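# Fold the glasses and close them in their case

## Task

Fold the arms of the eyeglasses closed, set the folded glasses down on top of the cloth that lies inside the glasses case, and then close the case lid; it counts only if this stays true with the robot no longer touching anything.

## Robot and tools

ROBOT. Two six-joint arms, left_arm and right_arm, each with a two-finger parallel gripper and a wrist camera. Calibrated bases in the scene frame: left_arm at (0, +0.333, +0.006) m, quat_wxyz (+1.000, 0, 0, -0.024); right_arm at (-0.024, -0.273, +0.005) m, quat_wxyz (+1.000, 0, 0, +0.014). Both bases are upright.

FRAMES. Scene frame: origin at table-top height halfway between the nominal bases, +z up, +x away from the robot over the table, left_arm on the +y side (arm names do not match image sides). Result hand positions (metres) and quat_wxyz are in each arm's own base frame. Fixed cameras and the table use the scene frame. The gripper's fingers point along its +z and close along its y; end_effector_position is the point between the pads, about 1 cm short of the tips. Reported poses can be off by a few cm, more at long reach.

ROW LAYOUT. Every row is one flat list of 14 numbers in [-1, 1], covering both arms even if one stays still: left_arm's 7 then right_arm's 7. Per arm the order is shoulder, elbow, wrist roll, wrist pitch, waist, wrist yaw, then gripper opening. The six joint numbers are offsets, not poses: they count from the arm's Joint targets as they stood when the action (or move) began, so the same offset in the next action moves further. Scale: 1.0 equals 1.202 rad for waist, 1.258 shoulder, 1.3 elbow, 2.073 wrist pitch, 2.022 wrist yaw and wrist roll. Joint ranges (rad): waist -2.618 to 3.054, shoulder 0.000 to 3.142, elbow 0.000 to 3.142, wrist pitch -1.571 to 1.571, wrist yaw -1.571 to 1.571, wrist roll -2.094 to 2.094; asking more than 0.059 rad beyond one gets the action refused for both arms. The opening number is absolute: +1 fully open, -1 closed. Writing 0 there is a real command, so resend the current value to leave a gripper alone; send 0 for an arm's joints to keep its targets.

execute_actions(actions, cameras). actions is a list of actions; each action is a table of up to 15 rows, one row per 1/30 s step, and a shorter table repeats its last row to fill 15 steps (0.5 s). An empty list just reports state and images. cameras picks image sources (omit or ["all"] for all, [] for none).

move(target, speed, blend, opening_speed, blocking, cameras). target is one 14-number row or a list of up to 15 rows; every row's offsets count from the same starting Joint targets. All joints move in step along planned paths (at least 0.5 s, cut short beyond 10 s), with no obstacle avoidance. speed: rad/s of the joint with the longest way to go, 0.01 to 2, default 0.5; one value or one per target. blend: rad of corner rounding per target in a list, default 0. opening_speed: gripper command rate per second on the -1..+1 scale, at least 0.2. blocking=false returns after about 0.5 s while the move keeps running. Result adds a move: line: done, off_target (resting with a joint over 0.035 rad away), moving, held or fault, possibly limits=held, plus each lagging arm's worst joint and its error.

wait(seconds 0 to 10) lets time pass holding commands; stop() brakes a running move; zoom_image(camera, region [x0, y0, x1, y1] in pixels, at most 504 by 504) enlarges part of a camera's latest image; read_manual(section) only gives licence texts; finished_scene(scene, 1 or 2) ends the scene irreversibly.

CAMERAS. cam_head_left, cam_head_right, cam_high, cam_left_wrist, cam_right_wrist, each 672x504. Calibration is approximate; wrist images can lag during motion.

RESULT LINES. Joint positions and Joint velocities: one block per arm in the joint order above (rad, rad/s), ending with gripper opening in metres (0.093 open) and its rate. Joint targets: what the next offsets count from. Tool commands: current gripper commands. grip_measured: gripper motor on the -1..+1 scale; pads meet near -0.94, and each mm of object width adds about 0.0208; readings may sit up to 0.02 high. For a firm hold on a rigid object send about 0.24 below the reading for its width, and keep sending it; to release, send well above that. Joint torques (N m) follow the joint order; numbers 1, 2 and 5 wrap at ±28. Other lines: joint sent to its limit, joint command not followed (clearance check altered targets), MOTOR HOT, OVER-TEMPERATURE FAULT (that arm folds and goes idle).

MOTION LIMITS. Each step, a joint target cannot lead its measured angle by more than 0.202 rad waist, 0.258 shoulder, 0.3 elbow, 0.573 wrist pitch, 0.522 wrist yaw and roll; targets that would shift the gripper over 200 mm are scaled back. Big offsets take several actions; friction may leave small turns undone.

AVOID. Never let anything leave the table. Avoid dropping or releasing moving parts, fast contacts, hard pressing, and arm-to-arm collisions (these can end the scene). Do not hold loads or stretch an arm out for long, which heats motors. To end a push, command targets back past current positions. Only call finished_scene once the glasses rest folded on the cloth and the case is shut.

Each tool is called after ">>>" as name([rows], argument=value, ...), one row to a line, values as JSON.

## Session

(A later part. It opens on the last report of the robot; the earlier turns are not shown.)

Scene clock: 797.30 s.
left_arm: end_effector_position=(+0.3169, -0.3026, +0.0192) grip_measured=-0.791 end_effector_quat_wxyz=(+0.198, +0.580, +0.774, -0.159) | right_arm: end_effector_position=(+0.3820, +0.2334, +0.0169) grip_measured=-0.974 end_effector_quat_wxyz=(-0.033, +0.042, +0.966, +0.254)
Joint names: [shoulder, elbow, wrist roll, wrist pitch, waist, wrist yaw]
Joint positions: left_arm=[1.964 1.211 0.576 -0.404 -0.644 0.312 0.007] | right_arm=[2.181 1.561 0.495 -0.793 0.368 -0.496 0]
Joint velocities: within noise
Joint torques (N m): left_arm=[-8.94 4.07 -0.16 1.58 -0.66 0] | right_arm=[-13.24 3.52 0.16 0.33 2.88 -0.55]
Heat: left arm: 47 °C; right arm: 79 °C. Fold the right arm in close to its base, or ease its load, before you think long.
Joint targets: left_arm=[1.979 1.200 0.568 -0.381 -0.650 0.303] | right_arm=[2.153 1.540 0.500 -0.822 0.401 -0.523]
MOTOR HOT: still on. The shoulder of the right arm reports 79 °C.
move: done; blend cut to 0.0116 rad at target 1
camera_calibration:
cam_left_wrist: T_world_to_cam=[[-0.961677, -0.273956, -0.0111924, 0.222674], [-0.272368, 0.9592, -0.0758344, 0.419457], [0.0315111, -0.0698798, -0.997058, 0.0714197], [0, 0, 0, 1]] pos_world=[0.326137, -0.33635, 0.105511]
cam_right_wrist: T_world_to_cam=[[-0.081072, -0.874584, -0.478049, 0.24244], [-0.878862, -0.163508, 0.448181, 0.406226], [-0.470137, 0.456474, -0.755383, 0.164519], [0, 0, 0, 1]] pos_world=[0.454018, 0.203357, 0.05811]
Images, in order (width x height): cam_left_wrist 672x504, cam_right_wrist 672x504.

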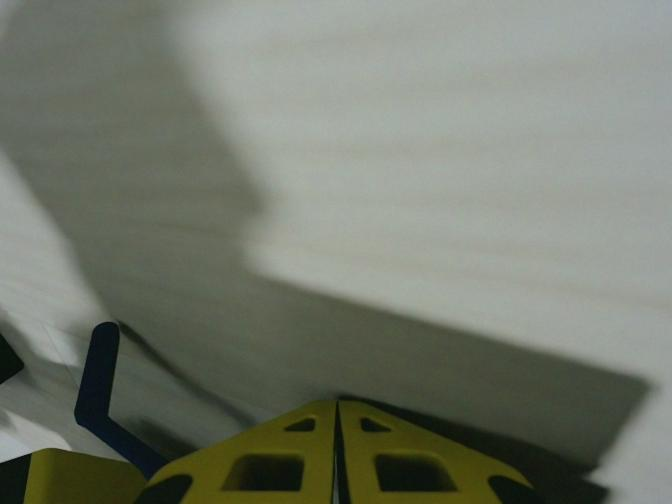

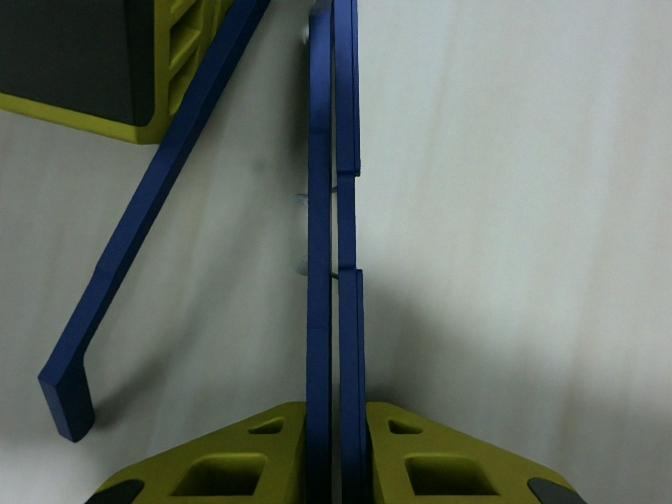

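>>> move([
  [0,0,0,0,0,0,-0.8,0.093,0.16,0,-0.069,-0.1007,0,-1],
  [0,0,0,0,0,0,-0.8,-0.1216,0.1231,0,-0.0376,-0.2088,0.0114,-1],
  [0,0,0,0,0,0,-0.8,-0.9165,-0.9923,-0.2473,0.6618,-0.3336,0.2587,-1],
], speed=0.7)

Scene clock: 824.23 s.
left_arm: end_effector_position=(+0.3174, -0.3033, +0.0196) grip_measured=-0.791 end_effector_quat_wxyz=(+0.200, +0.580, +0.773, -0.159) | right_arm: end_effector_position=(+0.3365, +0.0050, +0.1610) grip_measured=-0.974 end_effector_quat_wxyz=(+0.626, -0.005, +0.780, +0.010)
Joint names: [shoulder, elbow, wrist roll, wrist pitch, waist, wrist yaw]
Joint positions: left_arm=[1.964 1.211 0.576 -0.4 -0.644 0.312 0.007] | right_arm=[1.013 0.258 0.006 0.538 0.008 -0.014 0]
Joint velocities: within noise
Joint torques (N m): left_arm=[-8.96 4.03 -0.15 1.55 -0.64 0] | right_arm=[-3.38 5.56 0.05 2.28 -0.49 0.08]
Heat: left arm: 47 °C; right arm: 76 °C. Fold the right arm in close to its base, or ease its load, before you think long.
Joint targets: left_arm=[1.979 1.200 0.568 -0.381 -0.650 0.303] | right_arm=[1.000 0.250 0.000 0.550 0.000 0.000]
MOTOR HOT: still on. The shoulder of the right arm reports 76 °C.
move: done
camera_calibration:
cam_left_wrist: T_world_to_cam=[[-0.961785, -0.273476, -0.0134515, 0.223249], [-0.27161, 0.959129, -0.0793749, 0.420125], [0.0346088, -0.072688, -0.996754, 0.0699258], [0, 0, 0, 1]] pos_world=[0.326407, -0.336818, 0.106049]
cam_right_wrist: T_world_to_cam=[[0.0106828, -0.999903, 0.0089379, -0.000731356], [-0.616536, -0.0136237, -0.787209, 0.374203], [0.787254, 0.00289907, -0.616622, -0.0868637], [0, 0, 0, 1]] pos_world=[0.299101, 0.00461855, 0.24102]

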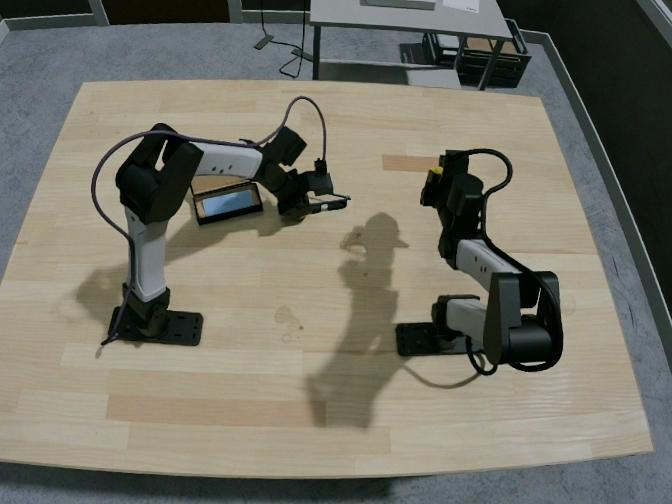

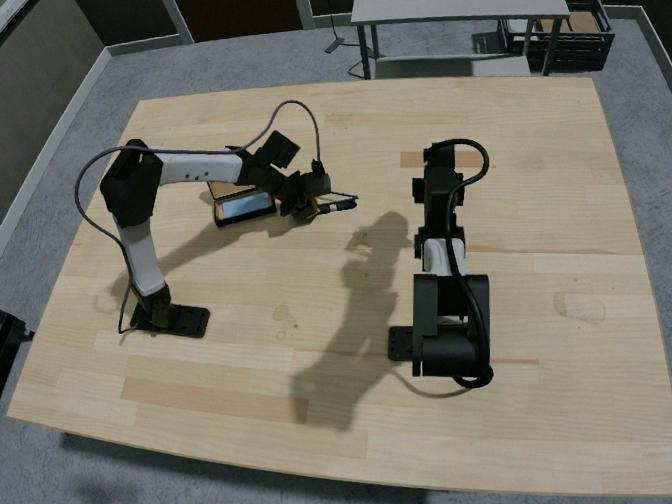

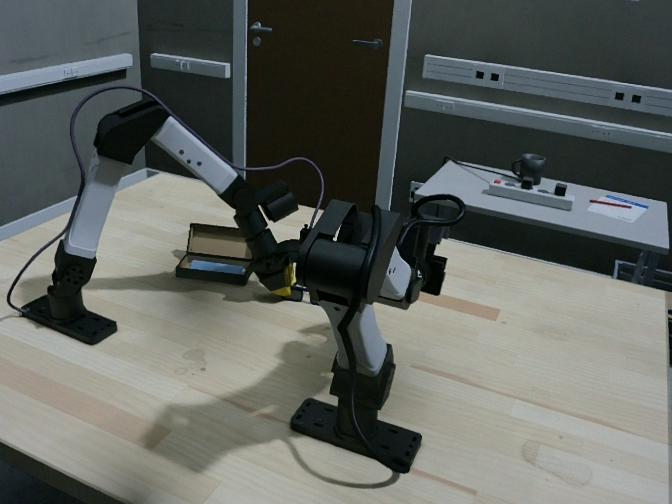

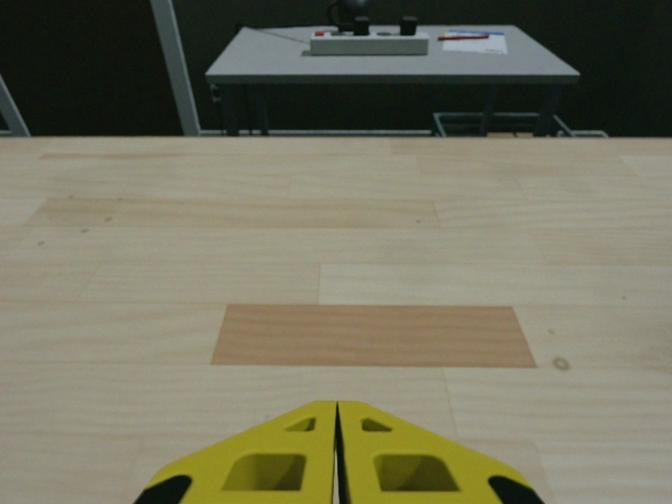

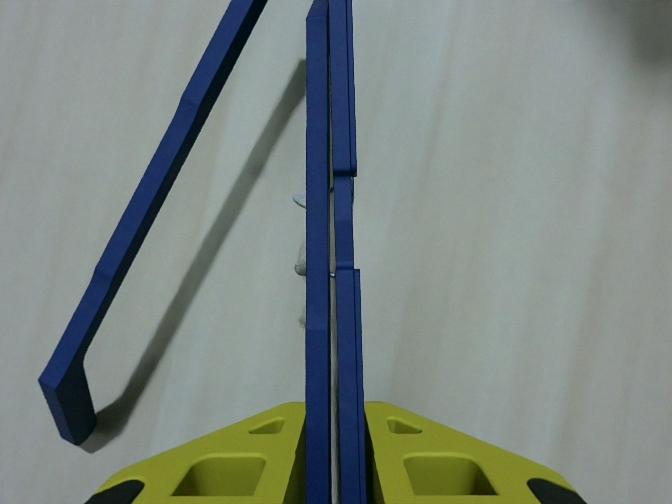

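>>> move([
  [0,0,0,0,0,0,-0.6,0,0,0,0,0,0,-1],
  [-0.1343,0.0423,0.0203,-0.1085,0.0324,0.0079,-0.6,0,0,0,0,0,0,-1],
  [-0.0874,0.1066,-0.0129,-0.112,0.02,0.0046,1,0,0,0,0,0,0,-1],
], speed=0.25, opening_speed=1)

Scene clock: 856.23 s.
left_arm: end_effector_position=(+0.3198, -0.2911, +0.0759) grip_measured=+1.000 end_effector_quat_wxyz=(+0.198, +0.561, +0.788, -0.159) | right_arm: end_effector_position=(+0.3365, +0.0049, +0.1613) grip_measured=-0.974 end_effector_quat_wxyz=(+0.627, -0.005, +0.779, +0.009)
Joint names: [shoulder, elbow, wrist roll, wrist pitch, waist, wrist yaw]
Joint positions: left_arm=[1.857 1.309 0.552 -0.608 -0.618 0.312 0.093] | right_arm=[1.013 0.258 0.006 0.539 0.008 -0.013 0]
Joint velocities: within noise
Joint torques (N m): left_arm=[-8.68 7.79 -0.18 1.27 -0.8 0.09] | right_arm=[-3.38 5.56 0.06 2.27 -0.49 0.08]
Heat: left arm: 47 °C; right arm: 63 °C.
Joint targets: left_arm=[1.869 1.339 0.542 -0.613 -0.626 0.312] | right_arm=[1.000 0.250 0.000 0.550 0.000 0.000]
MOTOR HOT: cleared for the motors of the right arm.
move: done
camera_calibration:
cam_left_wrist: T_world_to_cam=[[-0.948012, -0.318233, 0.000201552, 0.211096], [-0.317315, 0.945227, -0.0765277, 0.423854], [0.0241631, -0.0726131, -0.997067, 0.130243], [0, 0, 0, 1]] pos_world=[0.331469, -0.324003, 0.162255]
cam_right_wrist: T_world_to_cam=[[0.0100092, -0.999905, 0.00947717, -0.000722679], [-0.615637, -0.0136305, -0.787912, 0.374263], [0.787967, 0.00205185, -0.615715, -0.0871276], [0, 0, 0, 1]] pos_world=[0.299071, 0.00455754, 0.241248]

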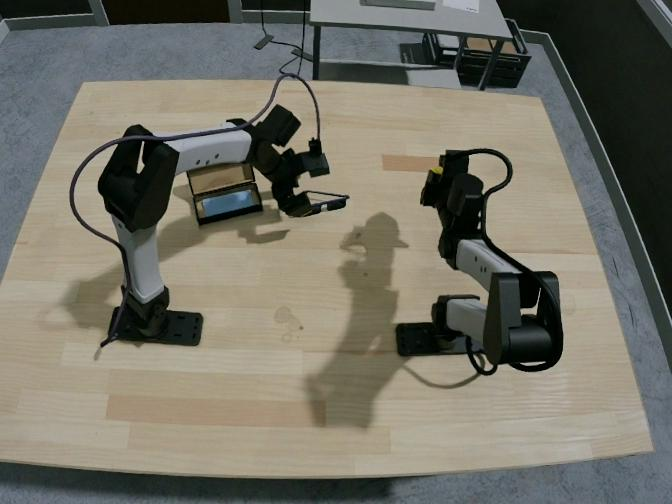

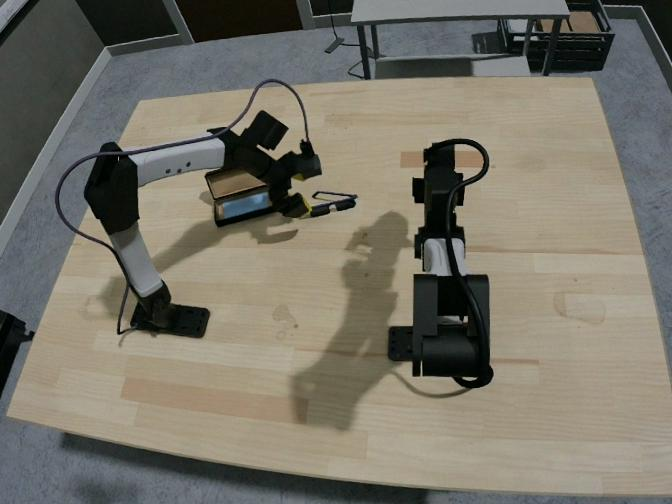

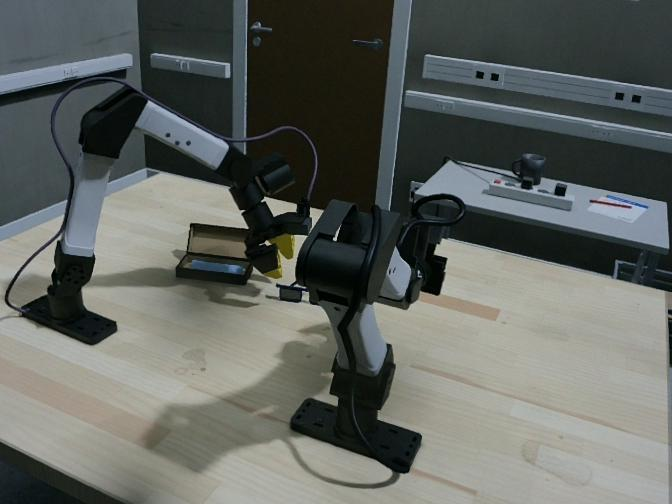

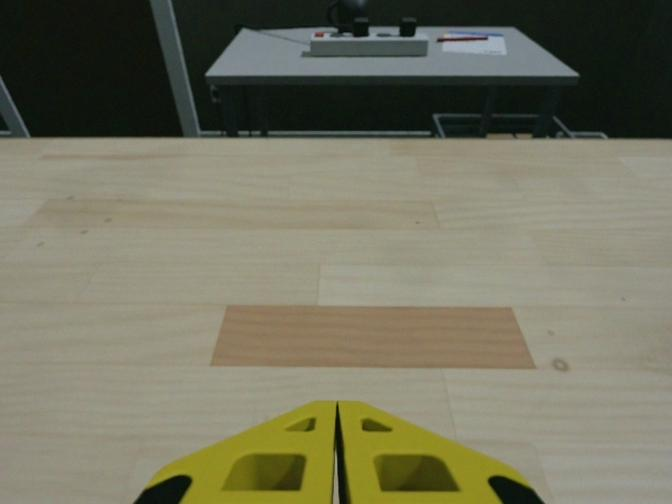

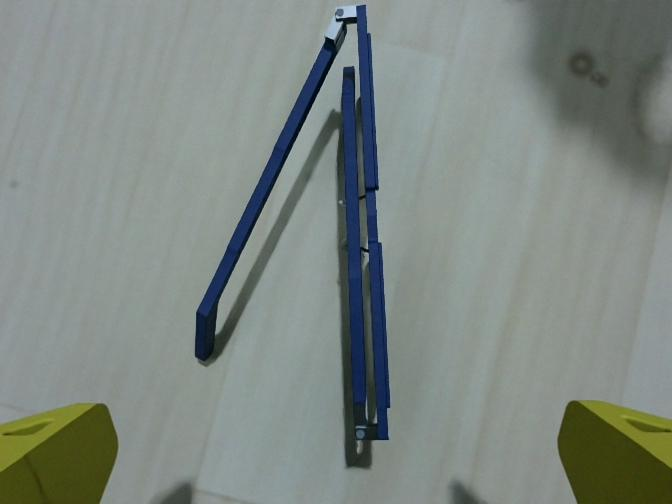

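>>> move(target=[0.1665,0.0097,0,0.0931,-0.0363,-0.0111,1,0,0,0,0,0,0,-1], speed=0.2, cameras=["cam_high","cam_right_wrist"])

Scene clock: 868.00 s.
left_arm: end_effector_position=(+0.3292, -0.3203, +0.0100) grip_measured=+1.000 end_effector_quat_wxyz=(+0.186, +0.577, +0.779, -0.157) | right_arm: end_effector_position=(+0.3365, +0.0049, +0.1614) grip_measured=-0.974 end_effector_quat_wxyz=(+0.627, -0.005, +0.779, +0.009)
Joint names: [shoulder, elbow, wrist roll, wrist pitch, waist, wrist yaw]
Joint positions: left_arm=[2.06 1.325 0.551 -0.439 -0.663 0.299 0.093] | right_arm=[1.013 0.258 0.006 0.539 0.008 -0.013 0]
Joint velocities: within noise
Joint torques (N m): left_arm=[-9.57 7.17 -0.17 1.48 -0.72 -0.01] | right_arm=[-3.37 5.56 0.06 2.27 -0.5 0.08]
Heat: left arm: 47 °C; right arm: 61 °C.
Joint targets: left_arm=[2.078 1.351 0.542 -0.420 -0.670 0.289] | right_arm=[1.000 0.250 0.000 0.550 0.000 0.000]
move: done
camera_calibration:
cam_right_wrist: T_world_to_cam=[[0.0100055, -0.999905, 0.00947795, -0.000722485], [-0.615336, -0.0136281, -0.788147, 0.374283], [0.788201, 0.00205372, -0.615414, -0.0872152], [0, 0, 0, 1]] pos_world=[0.29906, 0.00455746, 0.241324]
Images, in order (width x height): cam_high 672x504, cam_right_wrist 672x504.

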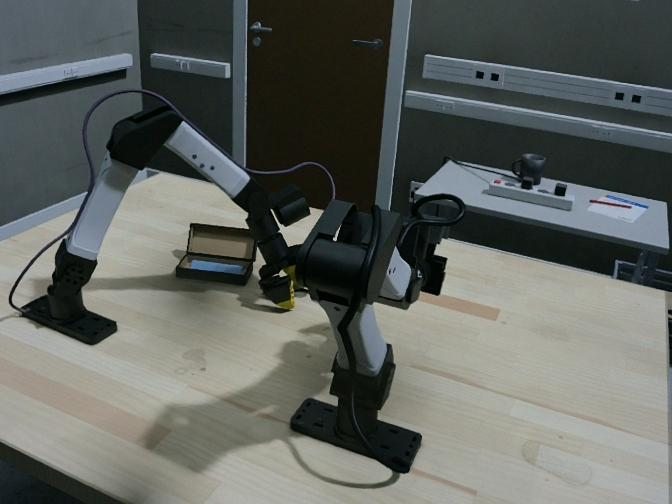

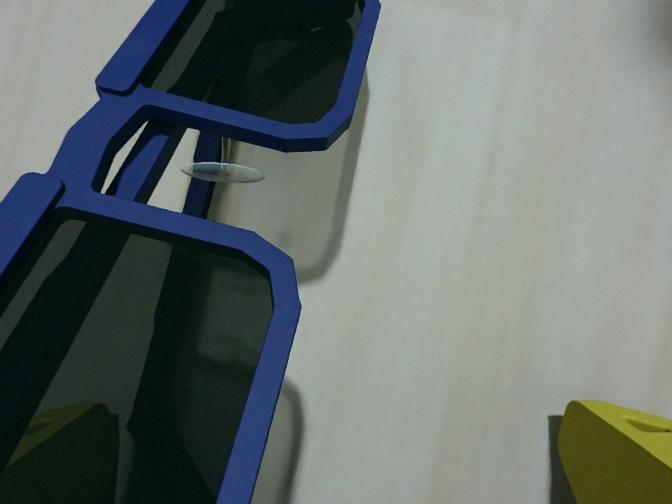

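>>> wait(seconds=0)

>>> zoom_image(camera="cam_head_right", region=[250, 140, 410, 260])

>>> zoom_image(camera="cam_head_left", region=[250, 140, 410, 260])

Scene clock: 872.13 s.
left_arm: end_effector_position=(+0.3293, -0.3204, +0.0101) grip_measured=+1.000 end_effector_quat_wxyz=(+0.186, +0.577, +0.779, -0.157) | right_arm: end_effector_position=(+0.3365, +0.0049, +0.1614) grip_measured=-0.974 end_effector_quat_wxyz=(+0.627, -0.005, +0.779, +0.009)
Joint names: [shoulder, elbow, wrist roll, wrist pitch, waist, wrist yaw]
Joint positions: left_arm=[2.06 1.325 0.551 -0.439 -0.663 0.299 0.093] | right_arm=[1.013 0.258 0.006 0.539 0.008 -0.013 0]
Joint velocities: within noise
Joint torques (N m): left_arm=[-9.57 7.17 -0.16 1.5 -0.68 -0.01] | right_arm=[-3.36 5.55 0.06 2.27 -0.5 0.07]
Heat: left arm: 47 °C; right arm: 60 °C.
Joint targets: left_arm=[2.078 1.351 0.542 -0.420 -0.670 0.289] | right_arm=[1.000 0.250 0.000 0.550 0.000 0.000]
Tool commands: left_gripper/opening=+1.0 right_gripper/opening=-1.0
camera_calibration:
cam_left_wrist: T_world_to_cam=[[-0.95962, -0.281296, 0.00152474, 0.226449], [-0.280958, 0.95817, -0.0545219, 0.441488], [0.0138758, -0.0527487, -0.998511, 0.0719825], [0, 0, 0, 1]] pos_world=[0.340346, -0.355524, 0.0956008]
cam_right_wrist: T_world_to_cam=[[0.0100055, -0.999905, 0.00947795, -0.000722485], [-0.615336, -0.0136281, -0.788147, 0.374283], [0.788201, 0.00205372, -0.615414, -0.0872152], [0, 0, 0, 1]] pos_world=[0.29906, 0.00455746, 0.241324]

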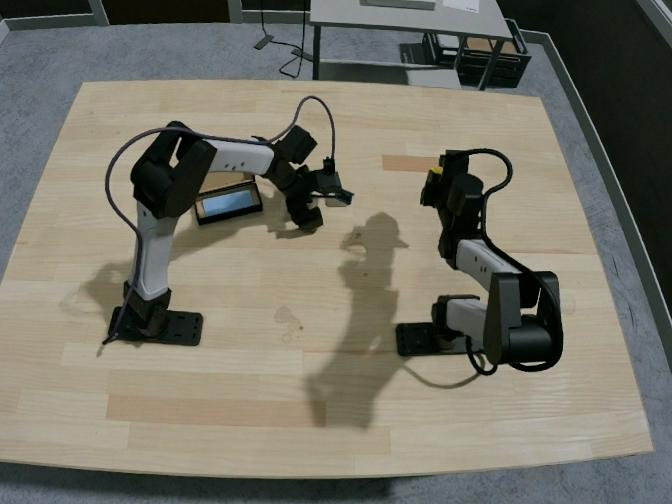

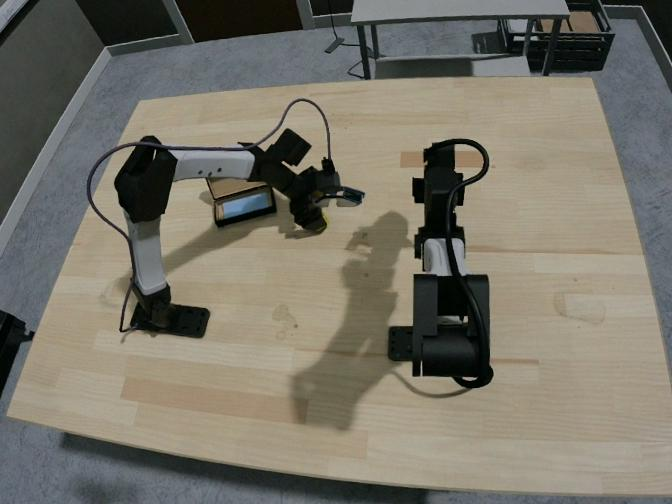

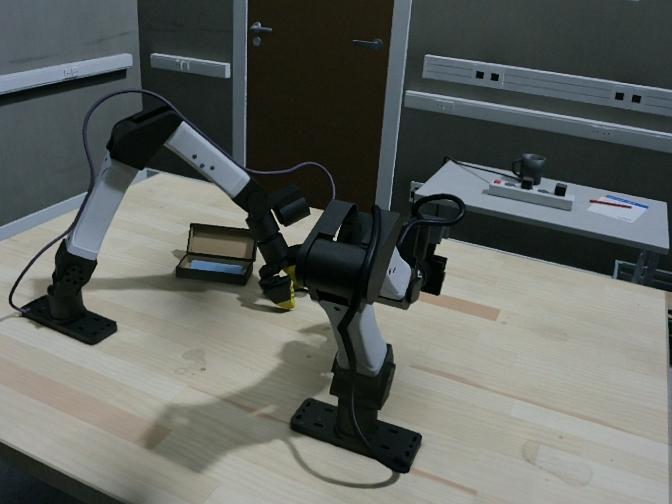

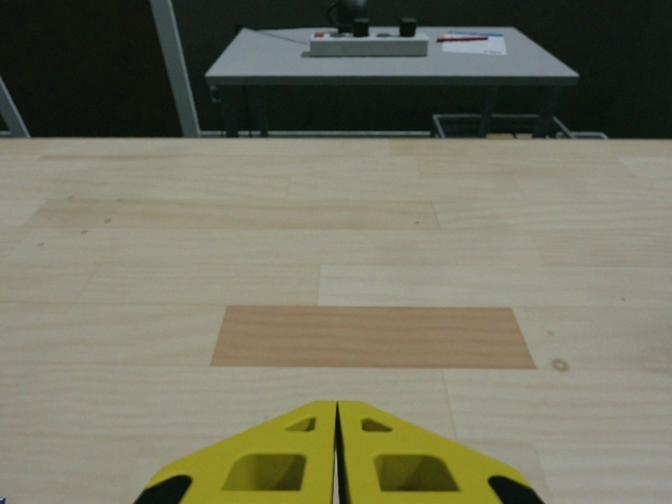

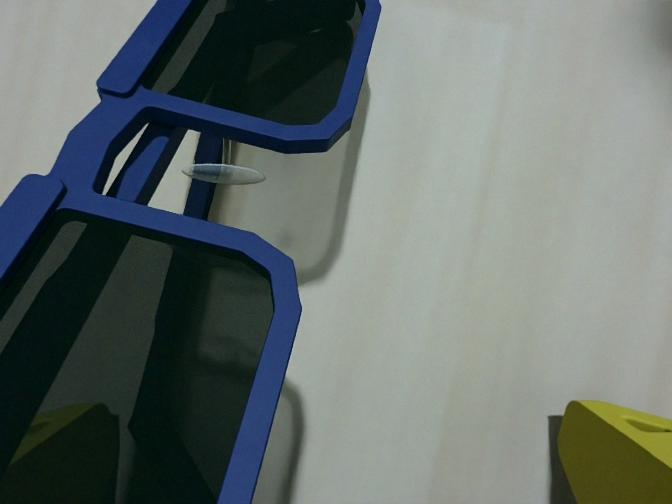

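Scaled by 3.150 from the camera's 672x504 image, which has a finer 960x720 frame.

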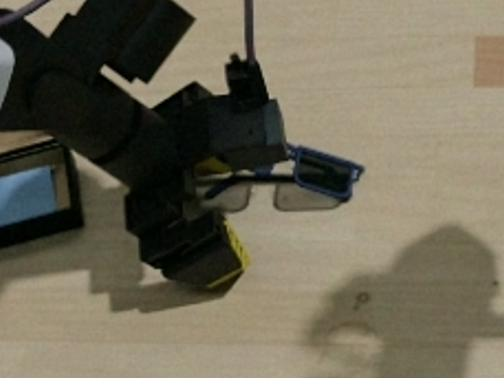

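Scaled by 3.150 from the camera's 672x504 image, which has a finer 960x720 frame.

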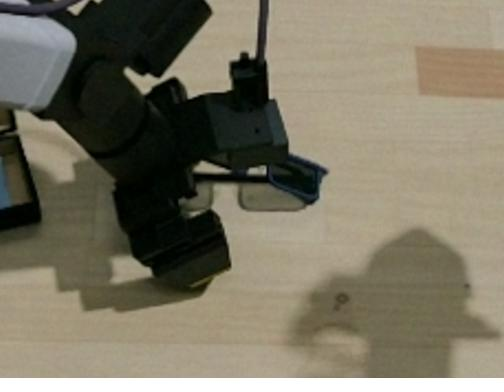

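>>> move([
  [-0.036,0,0,0,0,0,1,0,0,0,0,0,0,-1],
  [-0.185,-0.2106,0.0542,0.0372,0.0865,0.0235,1,0,0,0,0,0,0,-1],
], speed=0.15)

>>> zoom_image(camera="cam_head_right", region=[250, 140, 410, 260])

Scene clock: 894.03 s.
left_arm: end_effector_position=(+0.3157, -0.2658, +0.0149) grip_measured=+1.000 end_effector_quat_wxyz=(+0.205, +0.577, +0.777, -0.149) | right_arm: end_effector_position=(+0.3365, +0.0049, +0.1614) grip_measured=-0.974 end_effector_quat_wxyz=(+0.627, -0.005, +0.779, +0.009)
Joint names: [shoulder, elbow, wrist roll, wrist pitch, waist, wrist yaw]
Joint positions: left_arm=[1.892 1.09 0.64 -0.362 -0.571 0.32 0.093] | right_arm=[1.013 0.258 0.006 0.539 0.008 -0.013 0]
Joint velocities: within noise
Joint torques (N m): left_arm=[-14.23 3.79 0.01 1.51 0.18 0.25] | right_arm=[-3.37 5.55 0.06 2.27 -0.5 0.08]
Heat: left arm: 47 °C; right arm: 57 °C.
Joint targets: left_arm=[1.845 1.078 0.651 -0.343 -0.566 0.337] | right_arm=[1.000 0.250 0.000 0.550 0.000 0.000]
move: off_target (left_arm); left_arm: the shoulder is farthest, 0.047 rad from its target
camera_calibration:
cam_left_wrist: T_world_to_cam=[[-0.957407, -0.286875, -0.0327901, 0.227109], [-0.283874, 0.95594, -0.0747969, 0.386264], [0.0528028, -0.0623028, -0.99666, 0.0649664], [0, 0, 0, 1]] pos_world=[0.323656, -0.300046, 0.101088]
cam_right_wrist: T_world_to_cam=[[0.0100055, -0.999905, 0.00947795, -0.000722485], [-0.615336, -0.0136281, -0.788147, 0.374283], [0.788201, 0.00205372, -0.615414, -0.0872152], [0, 0, 0, 1]] pos_world=[0.29906, 0.00455746, 0.241324]

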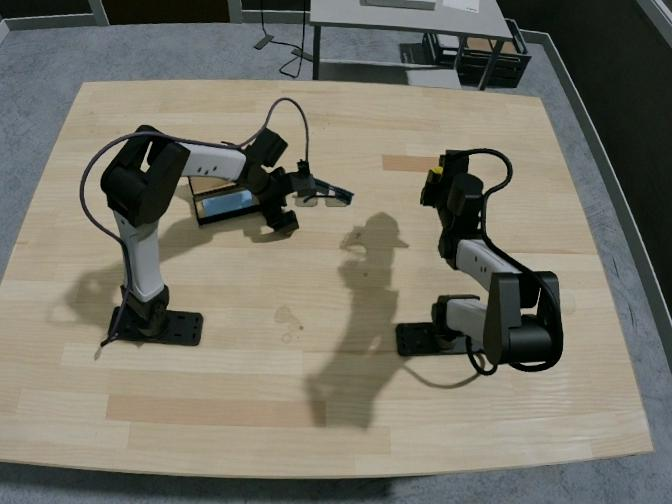

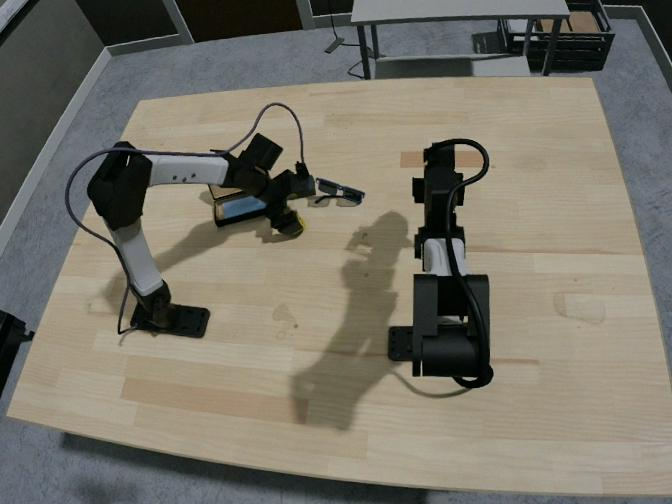

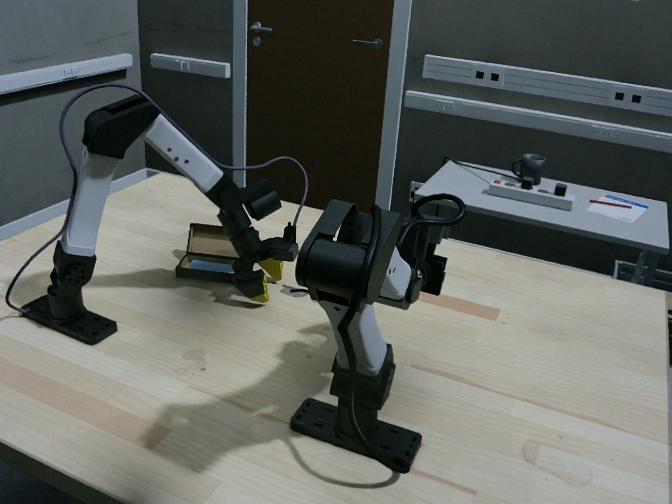

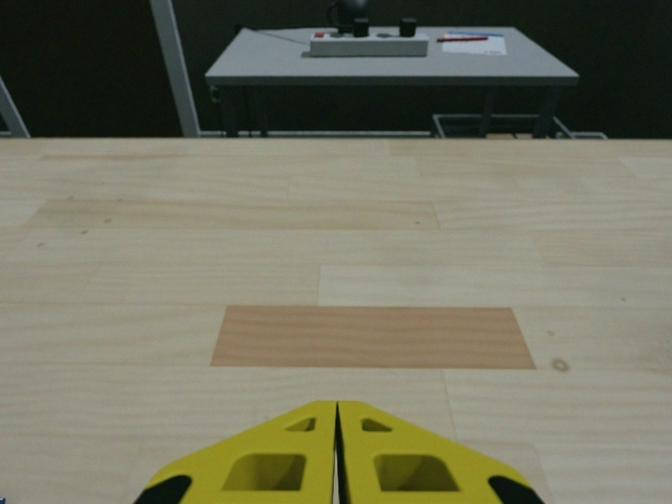

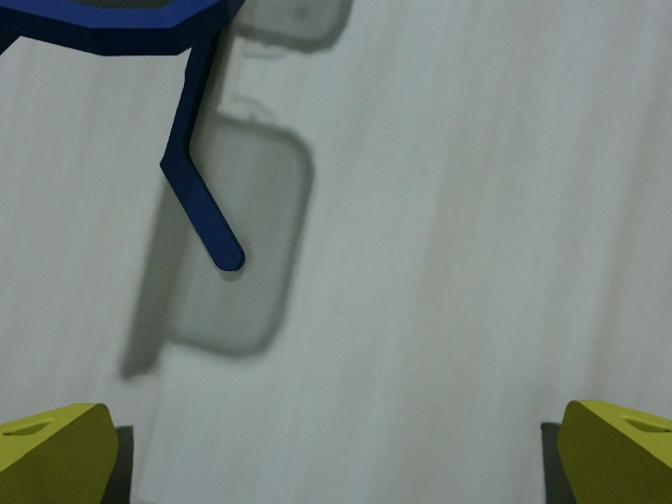

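Scaled by 3.150 from the camera's 672x504 image, which has a finer 960x720 frame.

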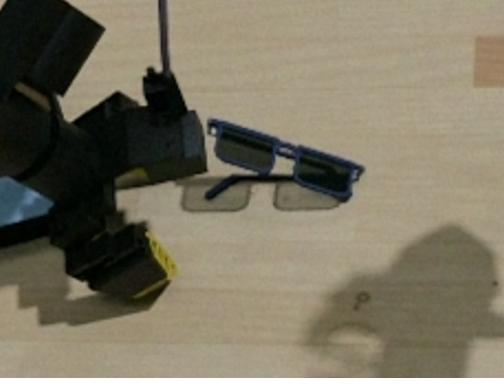

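>>> move(target=[-0.028,0.286,-0.0208,-0.1963,-0.045,-0.009,1,0,0,0,0,0,0,-1], speed=0.4)

>>> zoom_image(camera="cam_head_left", region=[250, 140, 410, 260])

>>> zoom_image(camera="cam_head_right", region=[270, 140, 400, 230])

Scene clock: 908.67 s.
left_arm: end_effector_position=(+0.3213, -0.2915, +0.1032) grip_measured=+1.000 end_effector_quat_wxyz=(+0.194, +0.586, +0.771, -0.156) | right_arm: end_effector_position=(+0.3366, +0.0049, +0.1615) grip_measured=-0.974 end_effector_quat_wxyz=(+0.627, -0.005, +0.779, +0.009)
Joint names: [shoulder, elbow, wrist roll, wrist pitch, waist, wrist yaw]
Joint positions: left_arm=[1.851 1.419 0.62 -0.744 -0.614 0.32 0.093] | right_arm=[1.013 0.258 0.006 0.54 0.008 -0.013 0]
Joint velocities: within noise
Joint torques (N m): left_arm=[-14.06 7.95 -0.18 1.24 -0.62 0.09] | right_arm=[-3.37 5.57 0.06 2.27 -0.5 0.08]
Heat: left arm: 50 °C; right arm: 55 °C.
Joint targets: left_arm=[1.810 1.450 0.609 -0.750 -0.620 0.319] | right_arm=[1.000 0.250 0.000 0.550 0.000 0.000]
move: off_target (left_arm); left_arm: the shoulder is farthest, 0.041 rad from its target
camera_calibration:
cam_left_wrist: T_world_to_cam=[[-0.964811, -0.26252, -0.0149038, 0.235639], [-0.261028, 0.963073, -0.0659844, 0.412831], [0.0316757, -0.0597722, -0.997709, 0.158743], [0, 0, 0, 1]] pos_world=[0.330079, -0.326238, 0.189132]
cam_right_wrist: T_world_to_cam=[[0.0100019, -0.999905, 0.00947873, -0.00072229], [-0.615035, -0.0136257, -0.788382, 0.374303], [0.788436, 0.00205559, -0.615113, -0.0873027], [0, 0, 0, 1]] pos_world=[0.299049, 0.00455737, 0.2414]

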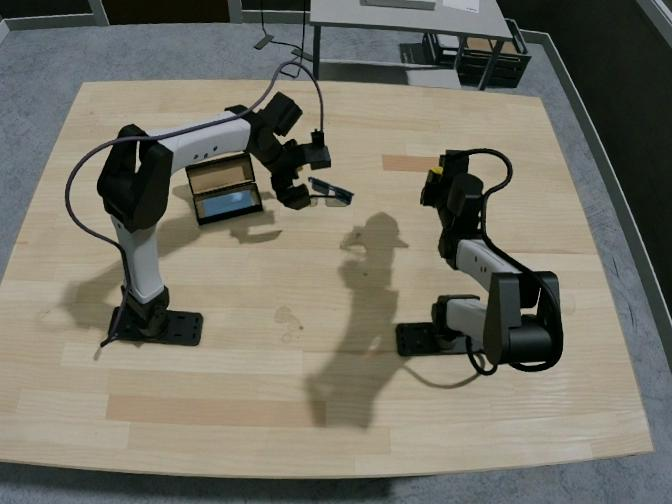

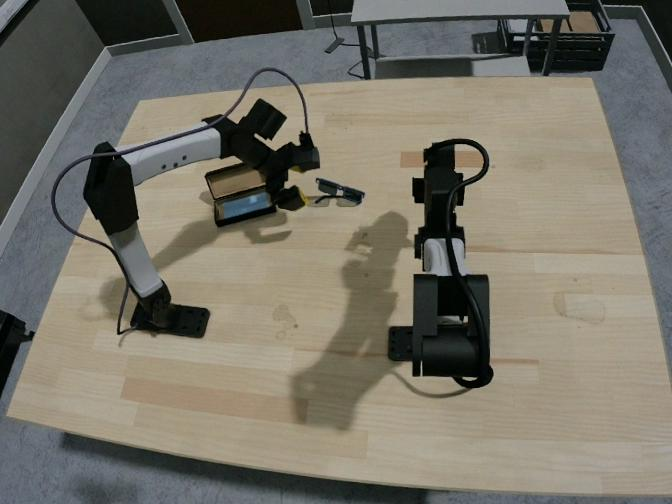

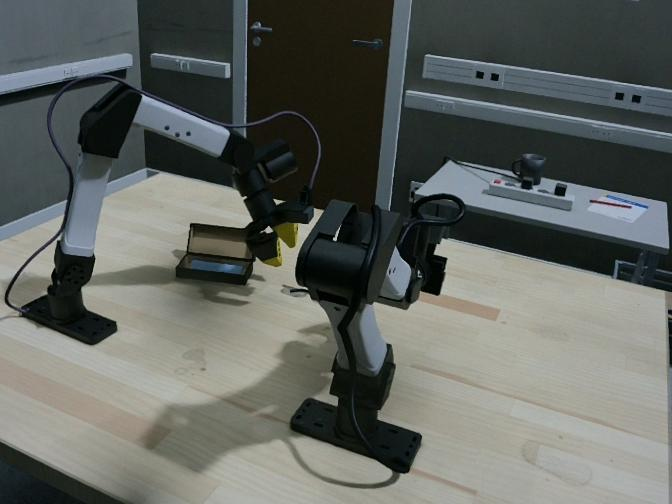

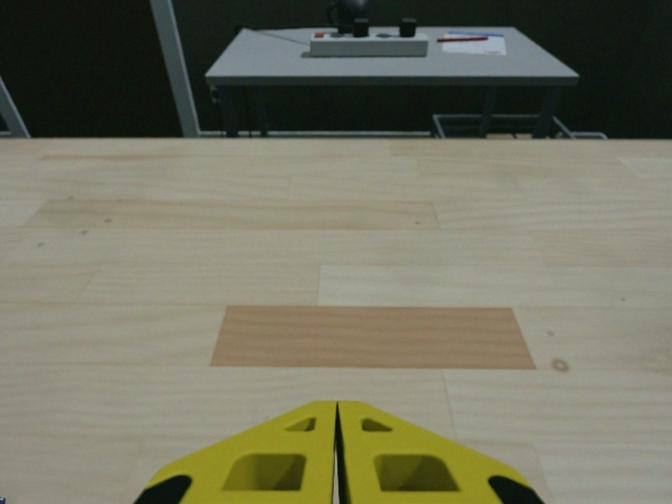

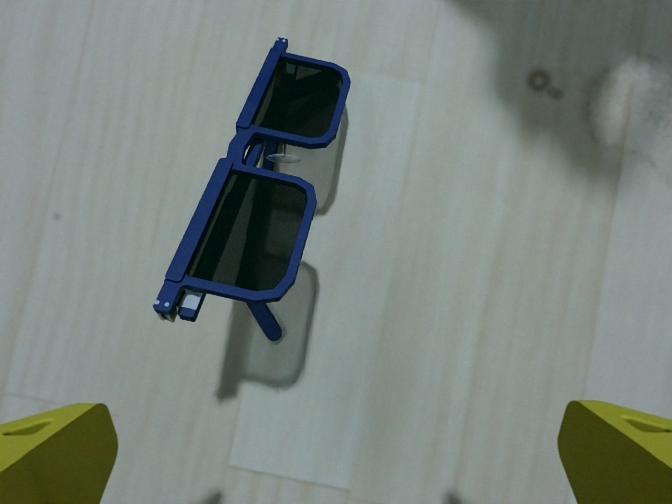

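Scaled by 3.150 from the camera's 672x504 image, which has a finer 960x720 frame.

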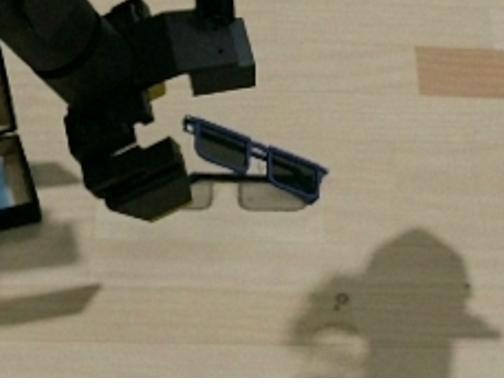

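Scaled by 3.877 from the camera's 672x504 image, which has a finer 960x720 frame.

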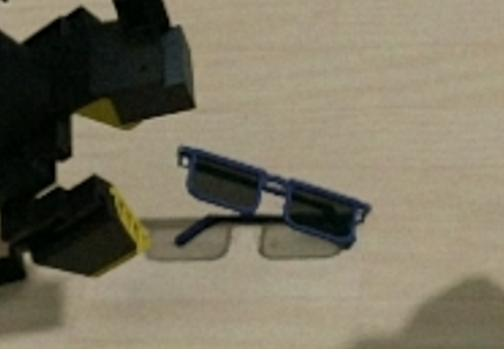

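>>> move(target=[0.2156,0.1144,0,0.0408,0.0078,0,-1,0,0,0,0,0,0,-1], speed=0.4, opening_speed=1.5, cameras=["cam_head_left","cam_right_wrist"])

>>> move(target=[0.0377,-0.0715,0,0.0677,0,0,-1,0,0,0,0,0,0,-1], speed=0.1)

>>> zoom_image(camera="cam_head_right", region=[270, 140, 400, 230])

Scene clock: 936.97 s.
left_arm: end_effector_position=(+0.3597, -0.3185, +0.0644) grip_measured=-0.985 end_effector_quat_wxyz=(+0.191, +0.585, +0.773, -0.156) | right_arm: end_effector_position=(+0.3366, +0.0049, +0.1615) grip_measured=-0.974 end_effector_quat_wxyz=(+0.627, -0.005, +0.779, +0.009)
Joint names: [shoulder, elbow, wrist roll, wrist pitch, waist, wrist yaw]
Joint positions: left_arm=[2.065 1.564 0.619 -0.682 -0.614 0.32 0] | right_arm=[1.013 0.258 0.006 0.54 0.008 -0.013 0]
Joint velocities: within noise
Joint torques (N m): left_arm=[-10.36 8.12 -0.17 1.46 0.08 0.09] | right_arm=[-3.37 5.55 0.06 2.26 -0.5 0.07]
Heat: left arm: 56 °C; right arm: 53 °C.
Joint targets: left_arm=[2.081 1.598 0.609 -0.665 -0.611 0.319] | right_arm=[1.000 0.250 0.000 0.550 0.000 0.000]
move: done
camera_calibration:
cam_right_wrist: T_world_to_cam=[[0.0100019, -0.999905, 0.00947873, -0.00072229], [-0.615035, -0.0136257, -0.788382, 0.374303], [0.788436, 0.00205559, -0.615113, -0.0873027], [0, 0, 0, 1]] pos_world=[0.299049, 0.00455737, 0.2414]
Images, in order (width x height): cam_head_left 672x504, cam_right_wrist 672x504.

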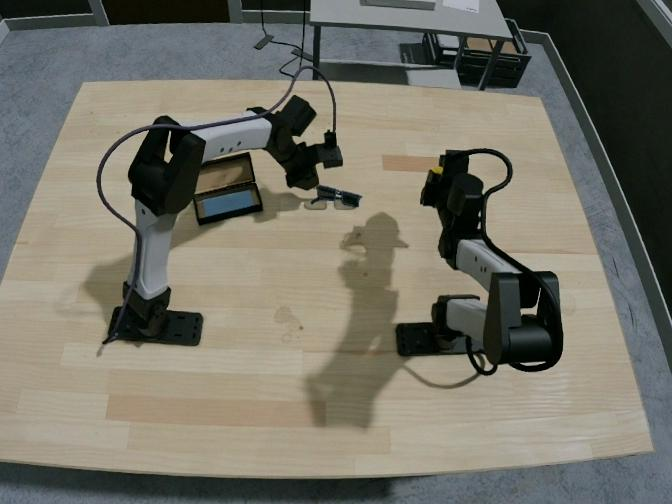

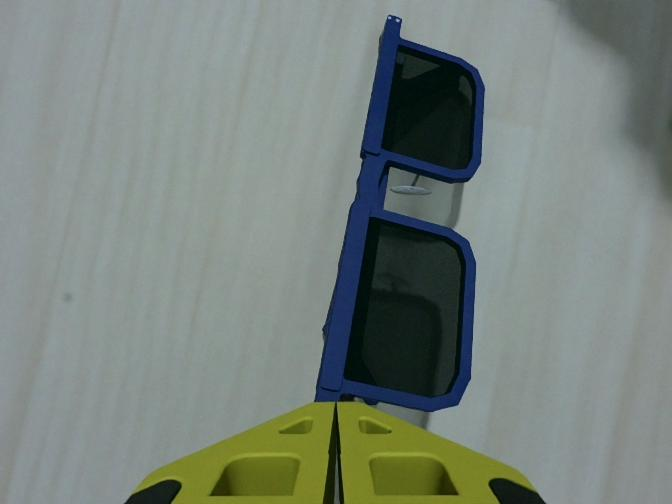

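Scene clock: 938.90 s.
left_arm: end_effector_position=(+0.3704, -0.3261, +0.0413) grip_measured=-0.985 end_effector_quat_wxyz=(+0.213, +0.586, +0.767, -0.155) | right_arm: end_effector_position=(+0.3366, +0.0049, +0.1615) grip_measured=-0.974 end_effector_quat_wxyz=(+0.627, -0.005, +0.779, +0.009)
Joint names: [shoulder, elbow, wrist roll, wrist pitch, waist, wrist yaw]
Joint positions: left_arm=[2.109 1.518 0.619 -0.545 -0.614 0.32 0] | right_arm=[1.013 0.258 0.006 0.54 0.008 -0.013 0]
Joint velocities: within noise
Joint torques (N m): left_arm=[-10.25 4.25 -0.17 1.58 0.06 0.09] | right_arm=[-3.37 5.56 0.06 2.26 -0.5 0.07]
Heat: left arm: 56 °C; right arm: 53 °C.
Joint targets: left_arm=[2.129 1.505 0.609 -0.525 -0.611 0.319] | right_arm=[1.000 0.250 0.000 0.550 0.000 0.000]
move: done
camera_calibration:
cam_left_wrist: T_world_to_cam=[[-0.963748, -0.263796, -0.0400172, 0.273239], [-0.259032, 0.961015, -0.0967117, 0.454793], [0.0639693, -0.0828399, -0.994508, 0.073792], [0, 0, 0, 1]] pos_world=[0.376419, -0.35887, 0.128305]
cam_right_wrist: T_world_to_cam=[[0.0100019, -0.999905, 0.00947873, -0.00072229], [-0.615035, -0.0136257, -0.788382, 0.374303], [0.788436, 0.00205559, -0.615113, -0.0873027], [0, 0, 0, 1]] pos_world=[0.299049, 0.00455737, 0.2414]

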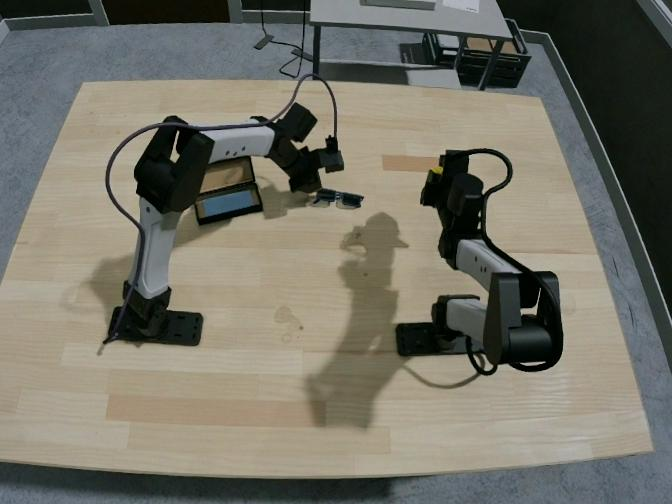

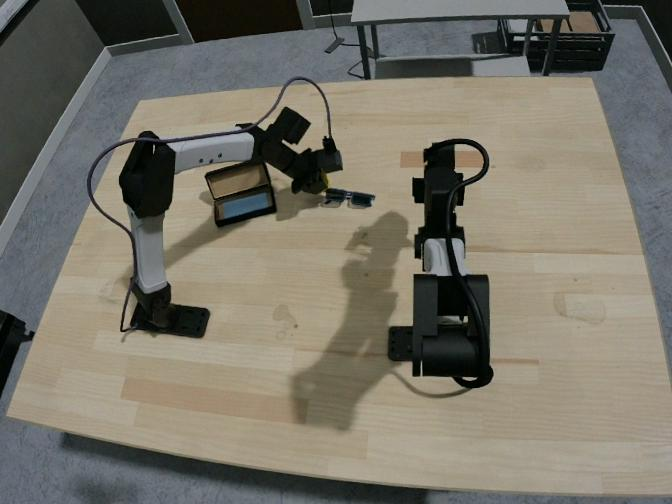

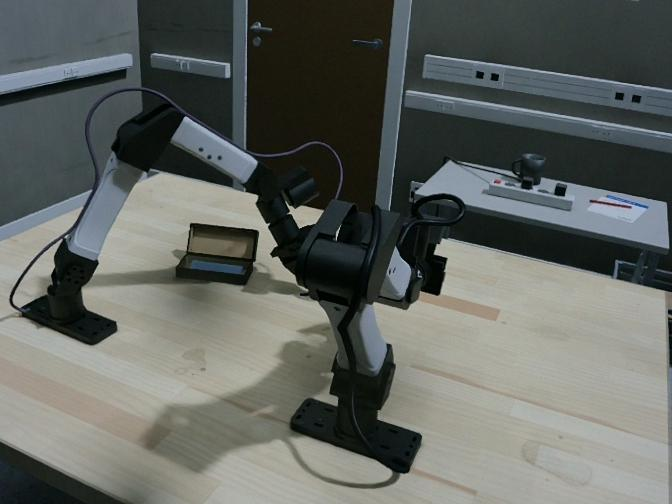

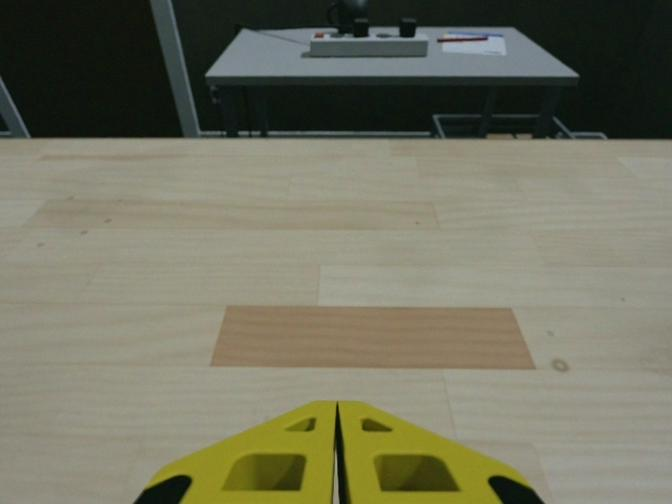

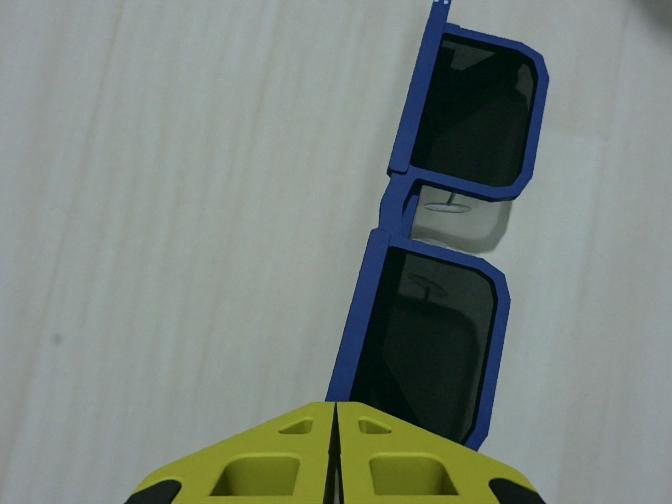

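Scaled by 3.877 from the camera's 672x504 image, which has a finer 960x720 frame.

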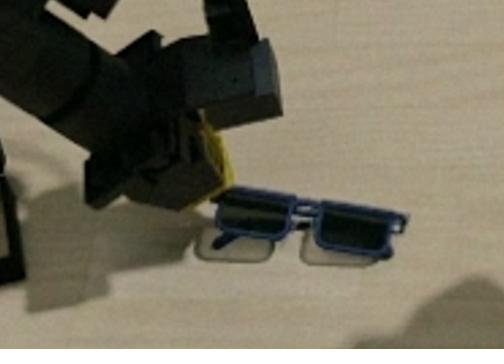

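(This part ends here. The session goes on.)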